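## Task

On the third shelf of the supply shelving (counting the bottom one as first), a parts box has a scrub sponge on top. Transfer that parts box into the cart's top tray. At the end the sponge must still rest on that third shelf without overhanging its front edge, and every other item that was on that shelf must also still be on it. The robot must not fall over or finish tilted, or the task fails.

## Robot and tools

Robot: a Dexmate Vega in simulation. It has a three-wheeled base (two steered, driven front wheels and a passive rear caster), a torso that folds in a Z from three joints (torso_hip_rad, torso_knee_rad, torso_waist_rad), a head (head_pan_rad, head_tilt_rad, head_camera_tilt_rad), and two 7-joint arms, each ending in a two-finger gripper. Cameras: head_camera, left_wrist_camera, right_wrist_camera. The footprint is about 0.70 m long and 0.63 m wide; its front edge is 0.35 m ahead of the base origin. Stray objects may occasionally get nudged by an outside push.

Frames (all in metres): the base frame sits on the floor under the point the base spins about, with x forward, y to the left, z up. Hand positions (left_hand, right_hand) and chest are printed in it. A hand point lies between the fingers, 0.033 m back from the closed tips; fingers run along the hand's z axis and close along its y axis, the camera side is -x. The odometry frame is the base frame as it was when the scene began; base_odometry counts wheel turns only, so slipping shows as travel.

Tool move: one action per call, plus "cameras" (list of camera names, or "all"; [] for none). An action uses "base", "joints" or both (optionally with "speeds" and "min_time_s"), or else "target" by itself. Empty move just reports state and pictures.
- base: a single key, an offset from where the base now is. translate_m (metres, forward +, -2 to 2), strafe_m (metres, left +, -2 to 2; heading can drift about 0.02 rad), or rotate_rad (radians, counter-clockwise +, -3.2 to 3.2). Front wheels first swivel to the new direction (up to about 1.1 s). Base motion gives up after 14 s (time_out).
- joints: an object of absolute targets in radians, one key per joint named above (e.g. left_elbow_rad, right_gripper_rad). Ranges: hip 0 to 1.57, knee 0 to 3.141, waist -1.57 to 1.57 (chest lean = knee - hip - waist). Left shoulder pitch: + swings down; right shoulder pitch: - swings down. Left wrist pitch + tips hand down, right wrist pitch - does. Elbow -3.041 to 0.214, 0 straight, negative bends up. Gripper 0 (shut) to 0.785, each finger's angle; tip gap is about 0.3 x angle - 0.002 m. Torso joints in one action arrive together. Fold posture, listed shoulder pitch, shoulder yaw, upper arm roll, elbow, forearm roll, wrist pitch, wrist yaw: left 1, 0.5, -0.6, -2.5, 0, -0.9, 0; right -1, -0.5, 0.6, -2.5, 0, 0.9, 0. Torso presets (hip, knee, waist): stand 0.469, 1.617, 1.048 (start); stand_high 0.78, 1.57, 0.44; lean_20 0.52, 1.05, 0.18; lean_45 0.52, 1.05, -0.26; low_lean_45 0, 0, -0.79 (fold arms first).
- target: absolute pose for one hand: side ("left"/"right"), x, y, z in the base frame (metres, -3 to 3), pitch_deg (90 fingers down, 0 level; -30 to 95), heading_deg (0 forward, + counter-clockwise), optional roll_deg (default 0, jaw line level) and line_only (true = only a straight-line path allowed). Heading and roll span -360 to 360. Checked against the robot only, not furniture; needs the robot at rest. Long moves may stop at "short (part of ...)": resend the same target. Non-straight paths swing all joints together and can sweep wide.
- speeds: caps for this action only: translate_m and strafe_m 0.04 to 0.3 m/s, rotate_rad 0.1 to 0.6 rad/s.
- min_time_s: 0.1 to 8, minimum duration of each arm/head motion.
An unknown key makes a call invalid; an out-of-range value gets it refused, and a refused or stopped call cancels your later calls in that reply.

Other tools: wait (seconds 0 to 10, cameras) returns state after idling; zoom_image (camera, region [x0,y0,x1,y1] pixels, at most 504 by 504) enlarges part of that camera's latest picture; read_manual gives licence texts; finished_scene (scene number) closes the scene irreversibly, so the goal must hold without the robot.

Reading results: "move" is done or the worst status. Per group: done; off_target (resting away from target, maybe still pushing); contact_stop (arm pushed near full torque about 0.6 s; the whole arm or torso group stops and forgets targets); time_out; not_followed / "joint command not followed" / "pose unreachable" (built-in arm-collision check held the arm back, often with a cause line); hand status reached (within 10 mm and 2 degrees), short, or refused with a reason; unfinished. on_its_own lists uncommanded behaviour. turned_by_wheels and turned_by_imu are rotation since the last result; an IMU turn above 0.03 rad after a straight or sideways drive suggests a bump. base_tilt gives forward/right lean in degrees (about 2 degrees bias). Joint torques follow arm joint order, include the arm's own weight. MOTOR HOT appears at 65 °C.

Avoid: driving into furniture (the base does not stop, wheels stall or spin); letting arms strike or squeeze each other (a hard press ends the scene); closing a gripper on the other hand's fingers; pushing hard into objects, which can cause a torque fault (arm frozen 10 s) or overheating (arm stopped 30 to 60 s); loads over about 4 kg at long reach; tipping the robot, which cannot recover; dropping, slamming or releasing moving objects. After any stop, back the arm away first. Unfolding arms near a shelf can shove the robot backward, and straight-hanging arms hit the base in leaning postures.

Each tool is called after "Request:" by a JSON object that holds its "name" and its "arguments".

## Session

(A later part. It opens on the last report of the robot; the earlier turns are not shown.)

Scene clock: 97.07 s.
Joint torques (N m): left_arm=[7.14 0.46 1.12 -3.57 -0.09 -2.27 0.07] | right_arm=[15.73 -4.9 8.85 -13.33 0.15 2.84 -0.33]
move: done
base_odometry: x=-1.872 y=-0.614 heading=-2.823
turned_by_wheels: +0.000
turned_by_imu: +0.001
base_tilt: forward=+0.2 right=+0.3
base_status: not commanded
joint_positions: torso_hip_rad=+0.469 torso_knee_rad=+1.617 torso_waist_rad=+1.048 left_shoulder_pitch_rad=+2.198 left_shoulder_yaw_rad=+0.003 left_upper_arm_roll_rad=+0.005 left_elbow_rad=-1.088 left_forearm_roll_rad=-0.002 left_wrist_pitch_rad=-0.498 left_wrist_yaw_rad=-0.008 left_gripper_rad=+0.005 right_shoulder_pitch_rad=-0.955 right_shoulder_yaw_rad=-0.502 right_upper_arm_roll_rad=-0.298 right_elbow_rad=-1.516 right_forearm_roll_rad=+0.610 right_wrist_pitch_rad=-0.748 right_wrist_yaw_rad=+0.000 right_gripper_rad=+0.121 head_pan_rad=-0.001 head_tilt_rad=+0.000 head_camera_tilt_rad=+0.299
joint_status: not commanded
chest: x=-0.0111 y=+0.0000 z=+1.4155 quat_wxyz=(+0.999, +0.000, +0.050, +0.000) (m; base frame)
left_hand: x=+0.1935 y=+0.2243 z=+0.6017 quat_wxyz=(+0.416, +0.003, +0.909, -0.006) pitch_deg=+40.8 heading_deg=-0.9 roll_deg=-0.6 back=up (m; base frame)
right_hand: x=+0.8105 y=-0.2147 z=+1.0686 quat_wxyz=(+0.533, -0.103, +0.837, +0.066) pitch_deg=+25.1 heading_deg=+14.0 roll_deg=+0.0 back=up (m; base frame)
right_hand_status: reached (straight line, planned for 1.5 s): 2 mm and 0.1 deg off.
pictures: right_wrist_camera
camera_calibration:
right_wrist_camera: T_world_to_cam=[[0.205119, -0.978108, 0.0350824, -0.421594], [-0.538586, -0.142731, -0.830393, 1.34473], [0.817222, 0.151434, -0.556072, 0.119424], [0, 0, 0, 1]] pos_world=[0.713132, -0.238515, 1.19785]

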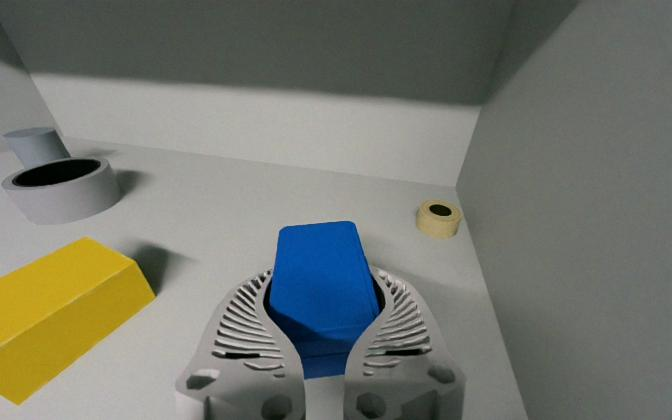

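Request:
{"name": "move", "arguments": {"base": {"translate_m":-0.28}, "cameras": ["right_wrist_camera"]}}

Request:
{"name": "move", "arguments": {"base": {"rotate_rad":-2.544}, "joints": {"torso_hip_rad":0.1,"torso_knee_rad":0.935,"torso_waist_rad":0.735,"head_camera_tilt_rad":0.4,"head_pan_rad":0.2,"right_shoulder_pitch_rad":-1.106,"right_shoulder_yaw_rad":-0.592,"right_upper_arm_roll_rad":-0.369,"right_elbow_rad":-1.847,"right_forearm_roll_rad":0.97,"right_wrist_pitch_rad":-0.74,"right_wrist_yaw_rad":-0.589}, "cameras": ["head_camera"]}}

Scene clock: 100.60 s.
Joint torques (N m): left_arm=[6.54 0.38 1.18 -4.19 -0.03 -3.28 0.07] | right_arm=[16.29 -4.82 9.93 -11.96 0.13 2.13 -0.31]
move: done
base_odometry: x=-1.606 y=-0.527 heading=-2.824
turned_by_wheels: -0.001
turned_by_imu: +0.000
base_tilt: forward=+0.1 right=+0.3
base_status: done
joint_positions: torso_hip_rad=+0.469 torso_knee_rad=+1.617 torso_waist_rad=+1.048 left_shoulder_pitch_rad=+2.198 left_shoulder_yaw_rad=+0.003 left_upper_arm_roll_rad=+0.005 left_elbow_rad=-1.088 left_forearm_roll_rad=-0.002 left_wrist_pitch_rad=-0.498 left_wrist_yaw_rad=-0.008 left_gripper_rad=+0.005 right_shoulder_pitch_rad=-0.956 right_shoulder_yaw_rad=-0.503 right_upper_arm_roll_rad=-0.297 right_elbow_rad=-1.521 right_forearm_roll_rad=+0.612 right_wrist_pitch_rad=-0.752 right_wrist_yaw_rad=-0.002 right_gripper_rad=+0.121 head_pan_rad=-0.001 head_tilt_rad=+0.000 head_camera_tilt_rad=+0.299
joint_status: not commanded
chest: x=-0.0111 y=+0.0000 z=+1.4155 quat_wxyz=(+0.999, +0.000, +0.050, +0.000) (m; base frame)
left_hand: x=+0.1935 y=+0.2243 z=+0.6016 quat_wxyz=(+0.416, +0.003, +0.909, -0.006) pitch_deg=+40.8 heading_deg=-0.9 roll_deg=-0.6 back=up (m; base frame)
right_hand: x=+0.8098 y=-0.2149 z=+1.0693 quat_wxyz=(+0.533, -0.103, +0.837, +0.065) pitch_deg=+25.1 heading_deg=+14.0 roll_deg=+0.0 back=up (m; base frame)
pictures: right_wrist_camera
camera_calibration:
right_wrist_camera: T_world_to_cam=[[0.204815, -0.978157, 0.0354943, -0.421881], [-0.538745, -0.142935, -0.830255, 1.34487], [0.817193, 0.150927, -0.556253, 0.120435], [0, 0, 0, 1]] pos_world=[0.712532, -0.238614, 1.19855]

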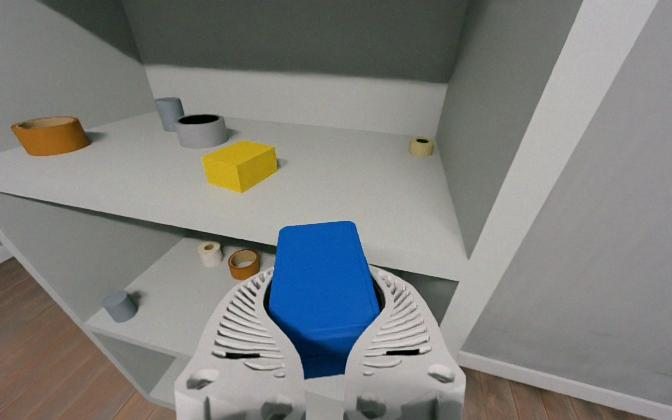

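Scene clock: 106.40 s.
Joint torques (N m): left_arm=[7.01 0.27 1.26 -4.83 -0.05 -3.11 -0.02] | right_arm=[11.56 -5.68 4.86 -12.76 -0.56 4.01 -0.46]
move: done
base_odometry: x=-1.605 y=-0.527 heading=+0.917
turned_by_wheels: -2.542
turned_by_imu: -2.472
base_tilt: forward=+0.2 right=+0.3
base_status: done
joint_positions: torso_hip_rad=+0.100 torso_knee_rad=+0.935 torso_waist_rad=+0.735 left_shoulder_pitch_rad=+2.198 left_shoulder_yaw_rad=+0.003 left_upper_arm_roll_rad=+0.005 left_elbow_rad=-1.088 left_forearm_roll_rad=-0.002 left_wrist_pitch_rad=-0.498 left_wrist_yaw_rad=-0.008 left_gripper_rad=+0.005 right_shoulder_pitch_rad=-1.106 right_shoulder_yaw_rad=-0.592 right_upper_arm_roll_rad=-0.369 right_elbow_rad=-1.846 right_forearm_roll_rad=+0.970 right_wrist_pitch_rad=-0.740 right_wrist_yaw_rad=-0.589 right_gripper_rad=+0.121 head_pan_rad=+0.199 head_tilt_rad=+0.000 head_camera_tilt_rad=+0.399
joint_status: all done
chest: x=-0.0643 y=+0.0000 z=+1.2405 quat_wxyz=(+0.999, +0.000, +0.050, +0.000) (m; base frame)
left_hand: x=+0.1403 y=+0.2243 z=+0.4267 quat_wxyz=(+0.416, +0.003, +0.909, -0.006) pitch_deg=+40.8 heading_deg=-0.9 roll_deg=-0.6 back=up (m; base frame)
right_hand: x=+0.6965 y=-0.2169 z=+0.8942 quat_wxyz=(+0.536, -0.015, +0.844, +0.009) pitch_deg=+25.1 heading_deg=+2.0 roll_deg=+0.0 back=up (m; base frame)
pictures: head_camera
camera_calibration:
head_camera: T_world_to_cam=[[0.210191, -0.977651, -0.00427527, 0.0617482], [-0.46349, -0.0957961, -0.880909, 1.13763], [0.860812, 0.18714, -0.473267, 0.693472], [0, 0, 0, 1]] pos_world=[-0.0826497, 0.0395717, 1.33061]

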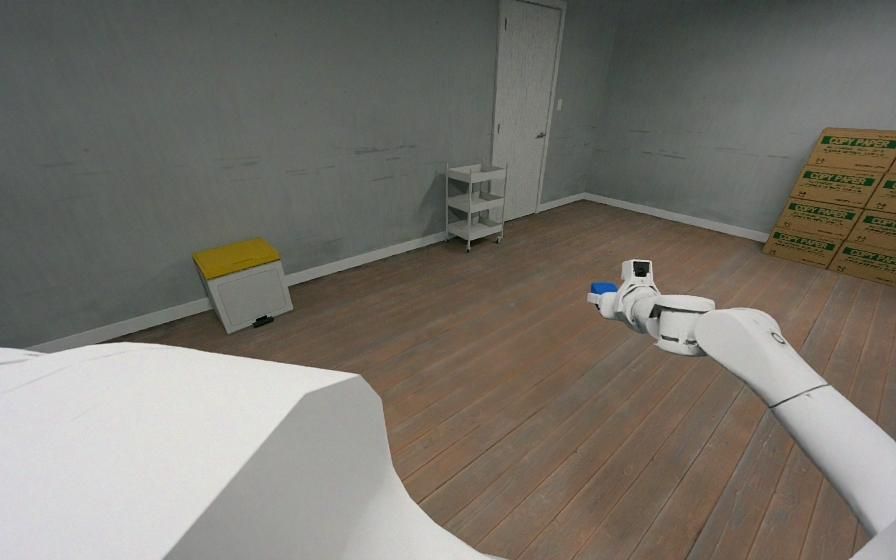

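Request:
{"name": "move", "arguments": {"base": {"rotate_rad":-0.068}, "cameras": []}}

Request:
{"name": "move", "arguments": {"base": {"translate_m":2.0}, "cameras": ["head_camera"]}}

Scene clock: 108.00 s.
Joint torques (N m): left_arm=[7.7 0.19 1.09 -4.25 0 -3.06 -0.16] | right_arm=[12.81 -4.6 4.59 -11.61 -0.14 2.99 -0.17]
move: done
base_odometry: x=-1.605 y=-0.527 heading=+0.850
turned_by_wheels: -0.068
turned_by_imu: -0.065
base_tilt: forward=+0.1 right=+0.2
base_status: done
joint_positions: torso_hip_rad=+0.100 torso_knee_rad=+0.935 torso_waist_rad=+0.735 left_shoulder_pitch_rad=+2.198 left_shoulder_yaw_rad=+0.003 left_upper_arm_roll_rad=+0.005 left_elbow_rad=-1.088 left_forearm_roll_rad=-0.002 left_wrist_pitch_rad=-0.498 left_wrist_yaw_rad=-0.008 left_gripper_rad=+0.005 right_shoulder_pitch_rad=-1.106 right_shoulder_yaw_rad=-0.592 right_upper_arm_roll_rad=-0.369 right_elbow_rad=-1.847 right_forearm_roll_rad=+0.970 right_wrist_pitch_rad=-0.740 right_wrist_yaw_rad=-0.589 right_gripper_rad=+0.121 head_pan_rad=+0.199 head_tilt_rad=+0.000 head_camera_tilt_rad=+0.399
joint_status: not commanded
chest: x=-0.0643 y=+0.0000 z=+1.2405 quat_wxyz=(+0.999, +0.000, +0.050, +0.000) (m; base frame)
left_hand: x=+0.1403 y=+0.2243 z=+0.4267 quat_wxyz=(+0.416, +0.003, +0.909, -0.006) pitch_deg=+40.8 heading_deg=-0.9 roll_deg=-0.6 back=up (m; base frame)
right_hand: x=+0.6965 y=-0.2168 z=+0.8942 quat_wxyz=(+0.536, -0.015, +0.844, +0.009) pitch_deg=+25.1 heading_deg=+2.0 roll_deg=+0.0 back=up (m; base frame)
pictures: none
No camera images: "cameras" was empty.

Scene clock: 116.50 s.
Joint torques (N m): left_arm=[7.18 0.9 1.3 -3.52 -0.12 -2.84 0] | right_arm=[13.83 -4.97 4.58 -11.51 -0.45 2.66 -0.01]
move: done
base_odometry: x=-0.281 y=+0.972 heading=+0.849
turned_by_wheels: -0.001
turned_by_imu: -0.011
base_tilt: forward=+0.2 right=+0.3
base_status: done
joint_positions: torso_hip_rad=+0.100 torso_knee_rad=+0.935 torso_waist_rad=+0.735 left_shoulder_pitch_rad=+2.198 left_shoulder_yaw_rad=+0.003 left_upper_arm_roll_rad=+0.005 left_elbow_rad=-1.088 left_forearm_roll_rad=-0.002 left_wrist_pitch_rad=-0.498 left_wrist_yaw_rad=-0.008 left_gripper_rad=+0.005 right_shoulder_pitch_rad=-1.106 right_shoulder_yaw_rad=-0.592 right_upper_arm_roll_rad=-0.369 right_elbow_rad=-1.847 right_forearm_roll_rad=+0.970 right_wrist_pitch_rad=-0.740 right_wrist_yaw_rad=-0.589 right_gripper_rad=+0.121 head_pan_rad=+0.199 head_tilt_rad=+0.000 head_camera_tilt_rad=+0.399
joint_status: not commanded
chest: x=-0.0643 y=+0.0000 z=+1.2405 quat_wxyz=(+0.999, +0.000, +0.050, +0.000) (m; base frame)
left_hand: x=+0.1403 y=+0.2243 z=+0.4266 quat_wxyz=(+0.416, +0.003, +0.909, -0.006) pitch_deg=+40.8 heading_deg=-0.9 roll_deg=-0.6 back=up (m; base frame)
right_hand: x=+0.6965 y=-0.2168 z=+0.8941 quat_wxyz=(+0.536, -0.015, +0.844, +0.009) pitch_deg=+25.1 heading_deg=+2.0 roll_deg=+0.0 back=up (m; base frame)
pictures: head_camera
camera_calibration:
head_camera: T_world_to_cam=[[0.210197, -0.97765, -0.00430506, 0.0617885], [-0.463686, -0.0958151, -0.880804, 1.13747], [0.860705, 0.187139, -0.473462, 0.693724], [0, 0, 0, 1]] pos_world=[-0.0826506, 0.0395717, 1.33061]

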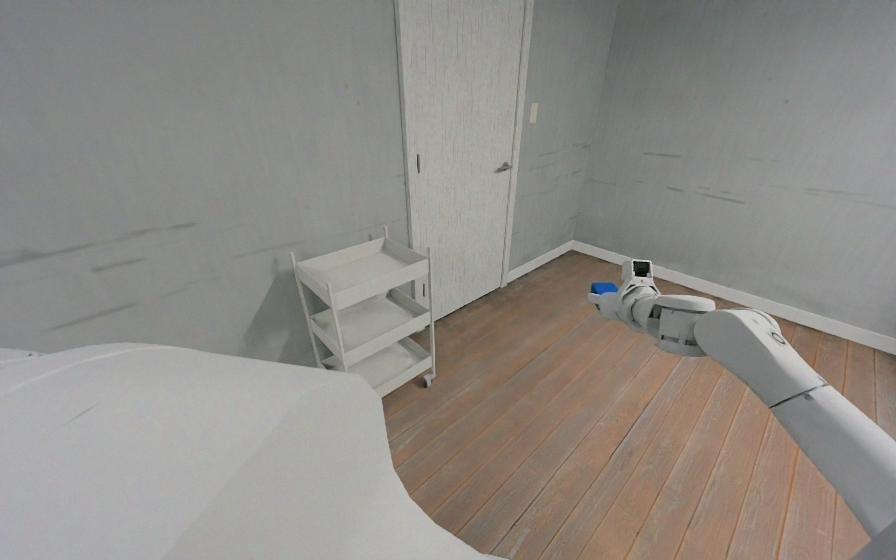

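Request:
{"name": "move", "arguments": {"base": {"translate_m":0.375}, "joints": {"head_pan_rad":0,"head_camera_tilt_rad":0.5}, "cameras": []}}

Request:
{"name": "move", "arguments": {"base": {"rotate_rad":0.87}, "cameras": ["head_camera","right_wrist_camera"]}}

Scene clock: 119.83 s.
Joint torques (N m): left_arm=[7.52 -0.01 1.16 -3.69 -0.08 -2.74 0.03] | right_arm=[13.26 -4.04 4.09 -10.38 -0.84 2.45 -0.42]
move: done
base_odometry: x=-0.033 y=+1.253 heading=+0.848
turned_by_wheels: -0.001
turned_by_imu: -0.002
base_tilt: forward=+0.1 right=+0.3
base_status: done
joint_positions: torso_hip_rad=+0.100 torso_knee_rad=+0.935 torso_waist_rad=+0.735 left_shoulder_pitch_rad=+2.198 left_shoulder_yaw_rad=+0.003 left_upper_arm_roll_rad=+0.005 left_elbow_rad=-1.088 left_forearm_roll_rad=-0.002 left_wrist_pitch_rad=-0.498 left_wrist_yaw_rad=-0.008 left_gripper_rad=+0.005 right_shoulder_pitch_rad=-1.106 right_shoulder_yaw_rad=-0.592 right_upper_arm_roll_rad=-0.369 right_elbow_rad=-1.847 right_forearm_roll_rad=+0.970 right_wrist_pitch_rad=-0.740 right_wrist_yaw_rad=-0.589 right_gripper_rad=+0.121 head_pan_rad=+0.001 head_tilt_rad=+0.000 head_camera_tilt_rad=+0.499
joint_status: all done
chest: x=-0.0642 y=+0.0000 z=+1.2405 quat_wxyz=(+0.999, +0.000, +0.050, +0.000) (m; base frame)
left_hand: x=+0.1403 y=+0.2243 z=+0.4266 quat_wxyz=(+0.416, +0.003, +0.909, -0.006) pitch_deg=+40.8 heading_deg=-0.9 roll_deg=-0.6 back=up (m; base frame)
right_hand: x=+0.6965 y=-0.2168 z=+0.8941 quat_wxyz=(+0.536, -0.015, +0.844, +0.009) pitch_deg=+25.1 heading_deg=+2.0 roll_deg=+0.0 back=up (m; base frame)
pictures: none
No camera images: "cameras" was empty.

Scene clock: 122.83 s.
Joint torques (N m): left_arm=[6.52 0.69 1.27 -4.63 -0.07 -2.93 0.04] | right_arm=[13.26 -4.26 5.43 -11.2 -0.5 3.69 -0.19]
move: done
base_odometry: x=-0.032 y=+1.254 heading=+1.717
turned_by_wheels: +0.869
turned_by_imu: +0.845
base_tilt: forward=+0.2 right=+0.4
base_status: done
joint_positions: torso_hip_rad=+0.100 torso_knee_rad=+0.935 torso_waist_rad=+0.735 left_shoulder_pitch_rad=+2.198 left_shoulder_yaw_rad=+0.003 left_upper_arm_roll_rad=+0.005 left_elbow_rad=-1.088 left_forearm_roll_rad=-0.002 left_wrist_pitch_rad=-0.498 left_wrist_yaw_rad=-0.008 left_gripper_rad=+0.005 right_shoulder_pitch_rad=-1.106 right_shoulder_yaw_rad=-0.592 right_upper_arm_roll_rad=-0.369 right_elbow_rad=-1.847 right_forearm_roll_rad=+0.970 right_wrist_pitch_rad=-0.740 right_wrist_yaw_rad=-0.589 right_gripper_rad=+0.121 head_pan_rad=+0.000 head_tilt_rad=+0.000 head_camera_tilt_rad=+0.499
joint_status: not commanded
chest: x=-0.0643 y=+0.0000 z=+1.2405 quat_wxyz=(+0.999, +0.000, +0.050, +0.000) (m; base frame)
left_hand: x=+0.1403 y=+0.2243 z=+0.4266 quat_wxyz=(+0.416, +0.003, +0.909, -0.006) pitch_deg=+40.8 heading_deg=-0.9 roll_deg=-0.6 back=up (m; base frame)
right_hand: x=+0.6965 y=-0.2168 z=+0.8941 quat_wxyz=(+0.536, -0.015, +0.844, +0.009) pitch_deg=+25.1 heading_deg=+2.0 roll_deg=+0.0 back=up (m; base frame)
pictures: head_camera, right_wrist_camera
camera_calibration:
head_camera: T_world_to_cam=[[0.0152849, -0.999784, 0.0140834, 0.0121896], [-0.560591, -0.0202318, -0.827846, 1.05546], [0.827952, 0.00475846, -0.560779, 0.80352], [0, 0, 0, 1]] pos_world=[-0.0737802, 0.0297174, 1.32419]
right_wrist_camera: T_world_to_cam=[[-0.00252882, -0.999352, 0.0359064, -0.254869], [-0.557202, -0.0284077, -0.829891, 1.17534], [0.830373, -0.0221057, -0.556769, 0.0696901], [0, 0, 0, 1]] pos_world=[0.596387, -0.219775, 1.02335]

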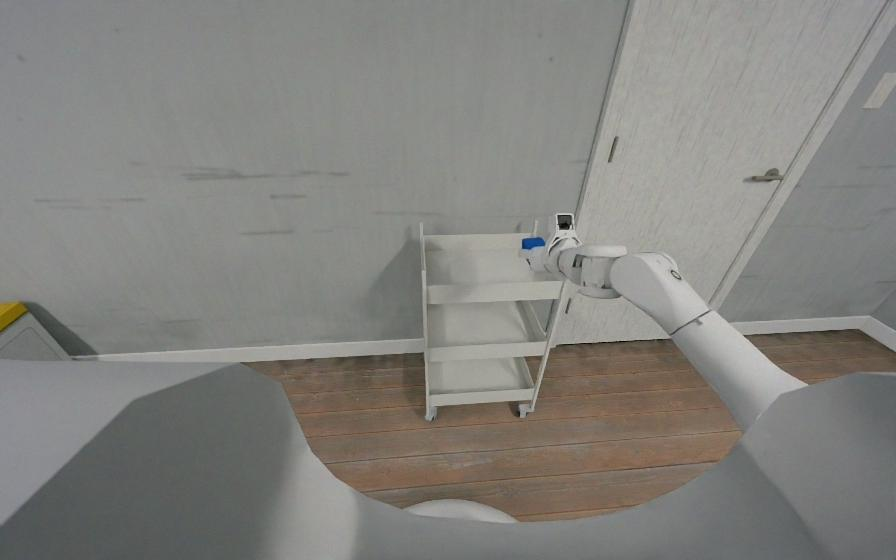

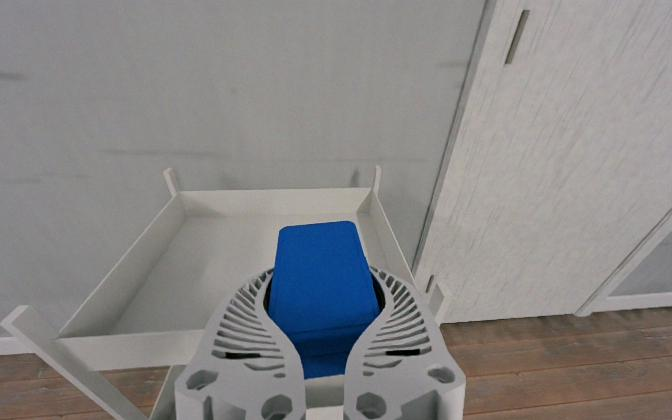

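Request:
{"name": "move", "arguments": {"base": {"translate_m":0.3}, "cameras": []}}

Request:
{"name": "move", "arguments": {"target": {"side":"right","x":0.68,"y":-0.14,"z":0.697,"pitch_deg":25,"heading_deg":5,"line_only":true}, "cameras": ["right_wrist_camera"]}}

Request:
{"name": "move", "arguments": {"target": {"side":"right","x":0.68,"y":-0.14,"z":0.690,"pitch_deg":25,"heading_deg":5,"line_only":true}, "cameras": ["right_wrist_camera"]}}

Scene clock: 126.10 s.
Joint torques (N m): left_arm=[7.19 0.13 1.13 -3.92 -0.04 -2.51 0.09] | right_arm=[14.14 -3.29 5.11 -10.35 -0.46 3.62 -0.13]
move: done
base_odometry: x=-0.076 y=+1.551 heading=+1.718
turned_by_wheels: +0.001
turned_by_imu: +0.001
base_tilt: forward=+0.2 right=+0.3
base_status: done
joint_positions: torso_hip_rad=+0.100 torso_knee_rad=+0.935 torso_waist_rad=+0.735 left_shoulder_pitch_rad=+2.198 left_shoulder_yaw_rad=+0.003 left_upper_arm_roll_rad=+0.005 left_elbow_rad=-1.088 left_forearm_roll_rad=-0.002 left_wrist_pitch_rad=-0.498 left_wrist_yaw_rad=-0.008 left_gripper_rad=+0.005 right_shoulder_pitch_rad=-1.106 right_shoulder_yaw_rad=-0.592 right_upper_arm_roll_rad=-0.369 right_elbow_rad=-1.847 right_forearm_roll_rad=+0.970 right_wrist_pitch_rad=-0.740 right_wrist_yaw_rad=-0.589 right_gripper_rad=+0.121 head_pan_rad=+0.000 head_tilt_rad=+0.000 head_camera_tilt_rad=+0.499
joint_status: not commanded
chest: x=-0.0642 y=+0.0000 z=+1.2405 quat_wxyz=(+0.999, +0.000, +0.050, +0.000) (m; base frame)
left_hand: x=+0.1403 y=+0.2243 z=+0.4266 quat_wxyz=(+0.416, +0.003, +0.909, -0.006) pitch_deg=+40.8 heading_deg=-0.9 roll_deg=-0.6 back=up (m; base frame)
right_hand: x=+0.6965 y=-0.2168 z=+0.8940 quat_wxyz=(+0.536, -0.015, +0.844, +0.009) pitch_deg=+25.1 heading_deg=+2.0 roll_deg=+0.0 back=up (m; base frame)
pictures: none
No camera images: "cameras" was empty.

Scene clock: 129.90 s.
Joint torques (N m): left_arm=[7.58 0.6 1.13 -4.65 -0.02 -3.03 0.09] | right_arm=[22.59 0.16 2.43 -8.4 -0.61 4.06 0]
move: done
base_odometry: x=-0.076 y=+1.551 heading=+1.718
turned_by_wheels: +0.000
turned_by_imu: +0.001
base_tilt: forward=+0.1 right=+0.3
base_status: not commanded
joint_positions: torso_hip_rad=+0.100 torso_knee_rad=+0.935 torso_waist_rad=+0.735 left_shoulder_pitch_rad=+2.198 left_shoulder_yaw_rad=+0.003 left_upper_arm_roll_rad=+0.005 left_elbow_rad=-1.088 left_forearm_roll_rad=-0.002 left_wrist_pitch_rad=-0.498 left_wrist_yaw_rad=-0.008 left_gripper_rad=+0.005 right_shoulder_pitch_rad=-1.162 right_shoulder_yaw_rad=-0.377 right_upper_arm_roll_rad=-0.650 right_elbow_rad=-1.307 right_forearm_roll_rad=+0.657 right_wrist_pitch_rad=-0.202 right_wrist_yaw_rad=-0.388 right_gripper_rad=+0.121 head_pan_rad=+0.000 head_tilt_rad=+0.000 head_camera_tilt_rad=+0.499
joint_status: not commanded
chest: x=-0.0642 y=+0.0000 z=+1.2405 quat_wxyz=(+0.999, +0.000, +0.050, +0.000) (m; base frame)
left_hand: x=+0.1403 y=+0.2243 z=+0.4266 quat_wxyz=(+0.416, +0.003, +0.909, -0.006) pitch_deg=+40.8 heading_deg=-0.9 roll_deg=-0.6 back=up (m; base frame)
right_hand: x=+0.6800 y=-0.1410 z=+0.6978 quat_wxyz=(+0.536, -0.036, +0.843, +0.023) pitch_deg=+25.1 heading_deg=+4.9 roll_deg=+0.0 back=up (m; base frame)
right_hand_status: reached (straight line, planned for 2.2 s): 1 mm and 0.1 deg off.
pictures: right_wrist_camera
camera_calibration:
right_wrist_camera: T_world_to_cam=[[0.0476781, -0.998244, 0.0351464, -0.205501], [-0.554415, -0.0557159, -0.830373, 1.00008], [0.830873, 0.0201049, -0.556098, -0.0190847], [0, 0, 0, 1]] pos_world=[0.580116, -0.149036, 0.827052]

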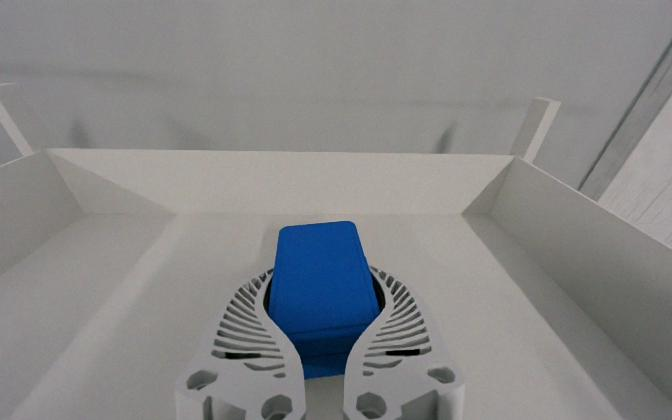

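Scene clock: 131.13 s.
Joint torques (N m): left_arm=[7.44 0.8 1.02 -4.24 -0.08 -3.13 0.16] | right_arm=[7.36 1.95 -2.1 2.54 0.17 -0.29 0.46]
move: done
base_odometry: x=-0.076 y=+1.551 heading=+1.718
turned_by_wheels: +0.000
turned_by_imu: +0.000
base_tilt: forward=+0.1 right=+0.4
base_status: not commanded
joint_positions: torso_hip_rad=+0.100 torso_knee_rad=+0.935 torso_waist_rad=+0.735 left_shoulder_pitch_rad=+2.198 left_shoulder_yaw_rad=+0.003 left_upper_arm_roll_rad=+0.005 left_elbow_rad=-1.088 left_forearm_roll_rad=-0.002 left_wrist_pitch_rad=-0.498 left_wrist_yaw_rad=-0.008 left_gripper_rad=+0.005 right_shoulder_pitch_rad=-1.158 right_shoulder_yaw_rad=-0.365 right_upper_arm_roll_rad=-0.656 right_elbow_rad=-1.272 right_forearm_roll_rad=+0.648 right_wrist_pitch_rad=-0.176 right_wrist_yaw_rad=-0.377 right_gripper_rad=+0.121 head_pan_rad=+0.000 head_tilt_rad=+0.000 head_camera_tilt_rad=+0.499
joint_status: not commanded
chest: x=-0.0645 y=+0.0000 z=+1.2404 quat_wxyz=(+0.999, +0.000, +0.050, +0.000) (m; base frame)
left_hand: x=+0.1403 y=+0.2243 z=+0.4267 quat_wxyz=(+0.417, +0.003, +0.909, -0.006) pitch_deg=+40.8 heading_deg=-0.9 roll_deg=-0.6 back=up (m; base frame)
right_hand: x=+0.6804 y=-0.1402 z=+0.6924 quat_wxyz=(+0.538, -0.036, +0.842, +0.023) pitch_deg=+24.9 heading_deg=+5.0 roll_deg=+0.0 back=up (m; base frame)
right_hand_status: reached (straight line, planned for 0.4 s): 2 mm and 0.1 deg off.
pictures: right_wrist_camera
camera_calibration:
right_wrist_camera: T_world_to_cam=[[0.048244, -0.998227, 0.0348623, -0.204796], [-0.551865, -0.0557308, -0.832069, 0.995262], [0.832537, 0.020903, -0.553575, -0.0253242], [0, 0, 0, 1]] pos_world=[0.580214, -0.148437, 0.821248]

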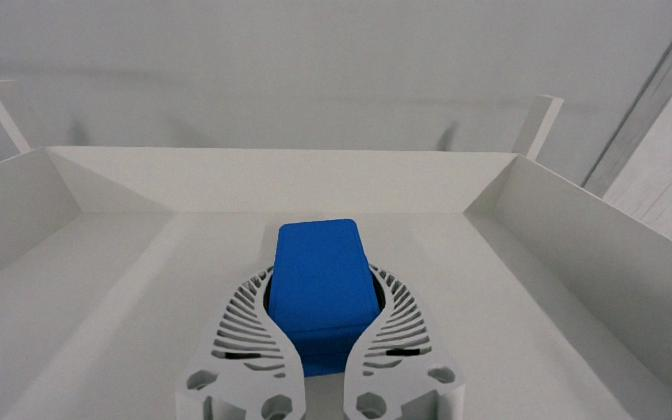

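Contact. Open wide, lift.

Request:
{"name": "move", "arguments": {"joints": {"right_gripper_rad":0.55}, "cameras": []}}

Request:
{"name": "move", "arguments": {"target": {"side":"right","x":0.64,"y":-0.144,"z":0.79,"pitch_deg":25,"heading_deg":5,"line_only":true}, "cameras": ["right_wrist_camera"]}}

Scene clock: 132.37 s.
Joint torques (N m): left_arm=[7.8 0.5 1.28 -4.32 -0.07 -3.24 -0.01] | right_arm=[4.98 1.61 -2.04 4.15 0.69 -2.01 0.59]
move: done
base_odometry: x=-0.076 y=+1.551 heading=+1.718
turned_by_wheels: +0.000
turned_by_imu: +0.000
base_tilt: forward=+0.1 right=+0.3
base_status: not commanded
joint_positions: torso_hip_rad=+0.100 torso_knee_rad=+0.935 torso_waist_rad=+0.735 left_shoulder_pitch_rad=+2.198 left_shoulder_yaw_rad=+0.003 left_upper_arm_roll_rad=+0.005 left_elbow_rad=-1.088 left_forearm_roll_rad=-0.002 left_wrist_pitch_rad=-0.498 left_wrist_yaw_rad=-0.008 left_gripper_rad=+0.005 right_shoulder_pitch_rad=-1.157 right_shoulder_yaw_rad=-0.363 right_upper_arm_roll_rad=-0.656 right_elbow_rad=-1.267 right_forearm_roll_rad=+0.647 right_wrist_pitch_rad=-0.172 right_wrist_yaw_rad=-0.375 right_gripper_rad=+0.550 head_pan_rad=+0.000 head_tilt_rad=+0.000 head_camera_tilt_rad=+0.499
joint_status: all done
chest: x=-0.0647 y=+0.0000 z=+1.2404 quat_wxyz=(+0.999, +0.000, +0.050, +0.000) (m; base frame)
left_hand: x=+0.1404 y=+0.2243 z=+0.4267 quat_wxyz=(+0.417, +0.003, +0.909, -0.006) pitch_deg=+40.8 heading_deg=-0.9 roll_deg=-0.6 back=up (m; base frame)
right_hand: x=+0.6806 y=-0.1401 z=+0.6920 quat_wxyz=(+0.538, -0.036, +0.842, +0.024) pitch_deg=+24.8 heading_deg=+5.0 roll_deg=+0.0 back=up (m; base frame)
pictures: none
No camera images: "cameras" was empty.

Scene clock: 135.97 s.
Joint torques (N m): left_arm=[7.29 1.03 1.03 -4.14 -0.12 -2.42 0.01] | right_arm=[10.71 -4.65 9.03 -12.78 -0.58 3.25 -0.32]
move: done
base_odometry: x=-0.076 y=+1.551 heading=+1.718
turned_by_wheels: +0.000
turned_by_imu: +0.001
base_tilt: forward=+0.1 right=+0.3
base_status: not commanded
joint_positions: torso_hip_rad=+0.100 torso_knee_rad=+0.935 torso_waist_rad=+0.735 left_shoulder_pitch_rad=+2.198 left_shoulder_yaw_rad=+0.003 left_upper_arm_roll_rad=+0.005 left_elbow_rad=-1.088 left_forearm_roll_rad=-0.002 left_wrist_pitch_rad=-0.498 left_wrist_yaw_rad=-0.008 left_gripper_rad=+0.005 right_shoulder_pitch_rad=-1.282 right_shoulder_yaw_rad=-0.531 right_upper_arm_roll_rad=-0.537 right_elbow_rad=-1.814 right_forearm_roll_rad=+0.788 right_wrist_pitch_rad=-0.492 right_wrist_yaw_rad=-0.570 right_gripper_rad=+0.550 head_pan_rad=+0.000 head_tilt_rad=+0.000 head_camera_tilt_rad=+0.499
joint_status: not commanded
chest: x=-0.0645 y=+0.0000 z=+1.2404 quat_wxyz=(+0.999, +0.000, +0.050, +0.000) (m; base frame)
left_hand: x=+0.1403 y=+0.2243 z=+0.4267 quat_wxyz=(+0.416, +0.003, +0.909, -0.006) pitch_deg=+40.8 heading_deg=-0.9 roll_deg=-0.6 back=up (m; base frame)
right_hand: x=+0.6405 y=-0.1439 z=+0.7881 quat_wxyz=(+0.536, -0.037, +0.843, +0.023) pitch_deg=+25.1 heading_deg=+5.0 roll_deg=+0.0 back=up (m; base frame)
right_hand_status: reached (straight line, planned for 2.1 s): 2 mm and 0.1 deg off.
pictures: right_wrist_camera
camera_calibration:
right_wrist_camera: T_world_to_cam=[[0.0489597, -0.998178, 0.035268, -0.210681], [-0.554515, -0.0565332, -0.830251, 1.05281], [0.830732, 0.0210923, -0.556272, 0.0643983], [0, 0, 0, 1]] pos_world=[0.540617, -0.152137, 0.917352]

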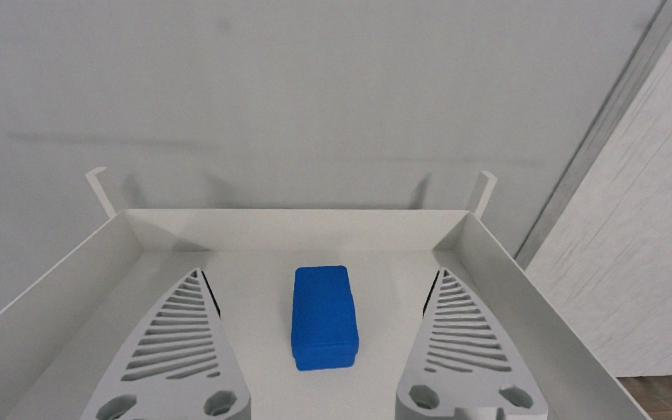

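Request:
{"name": "finished_scene", "arguments": {"scene": 3}}

The scene is finished: the task was done.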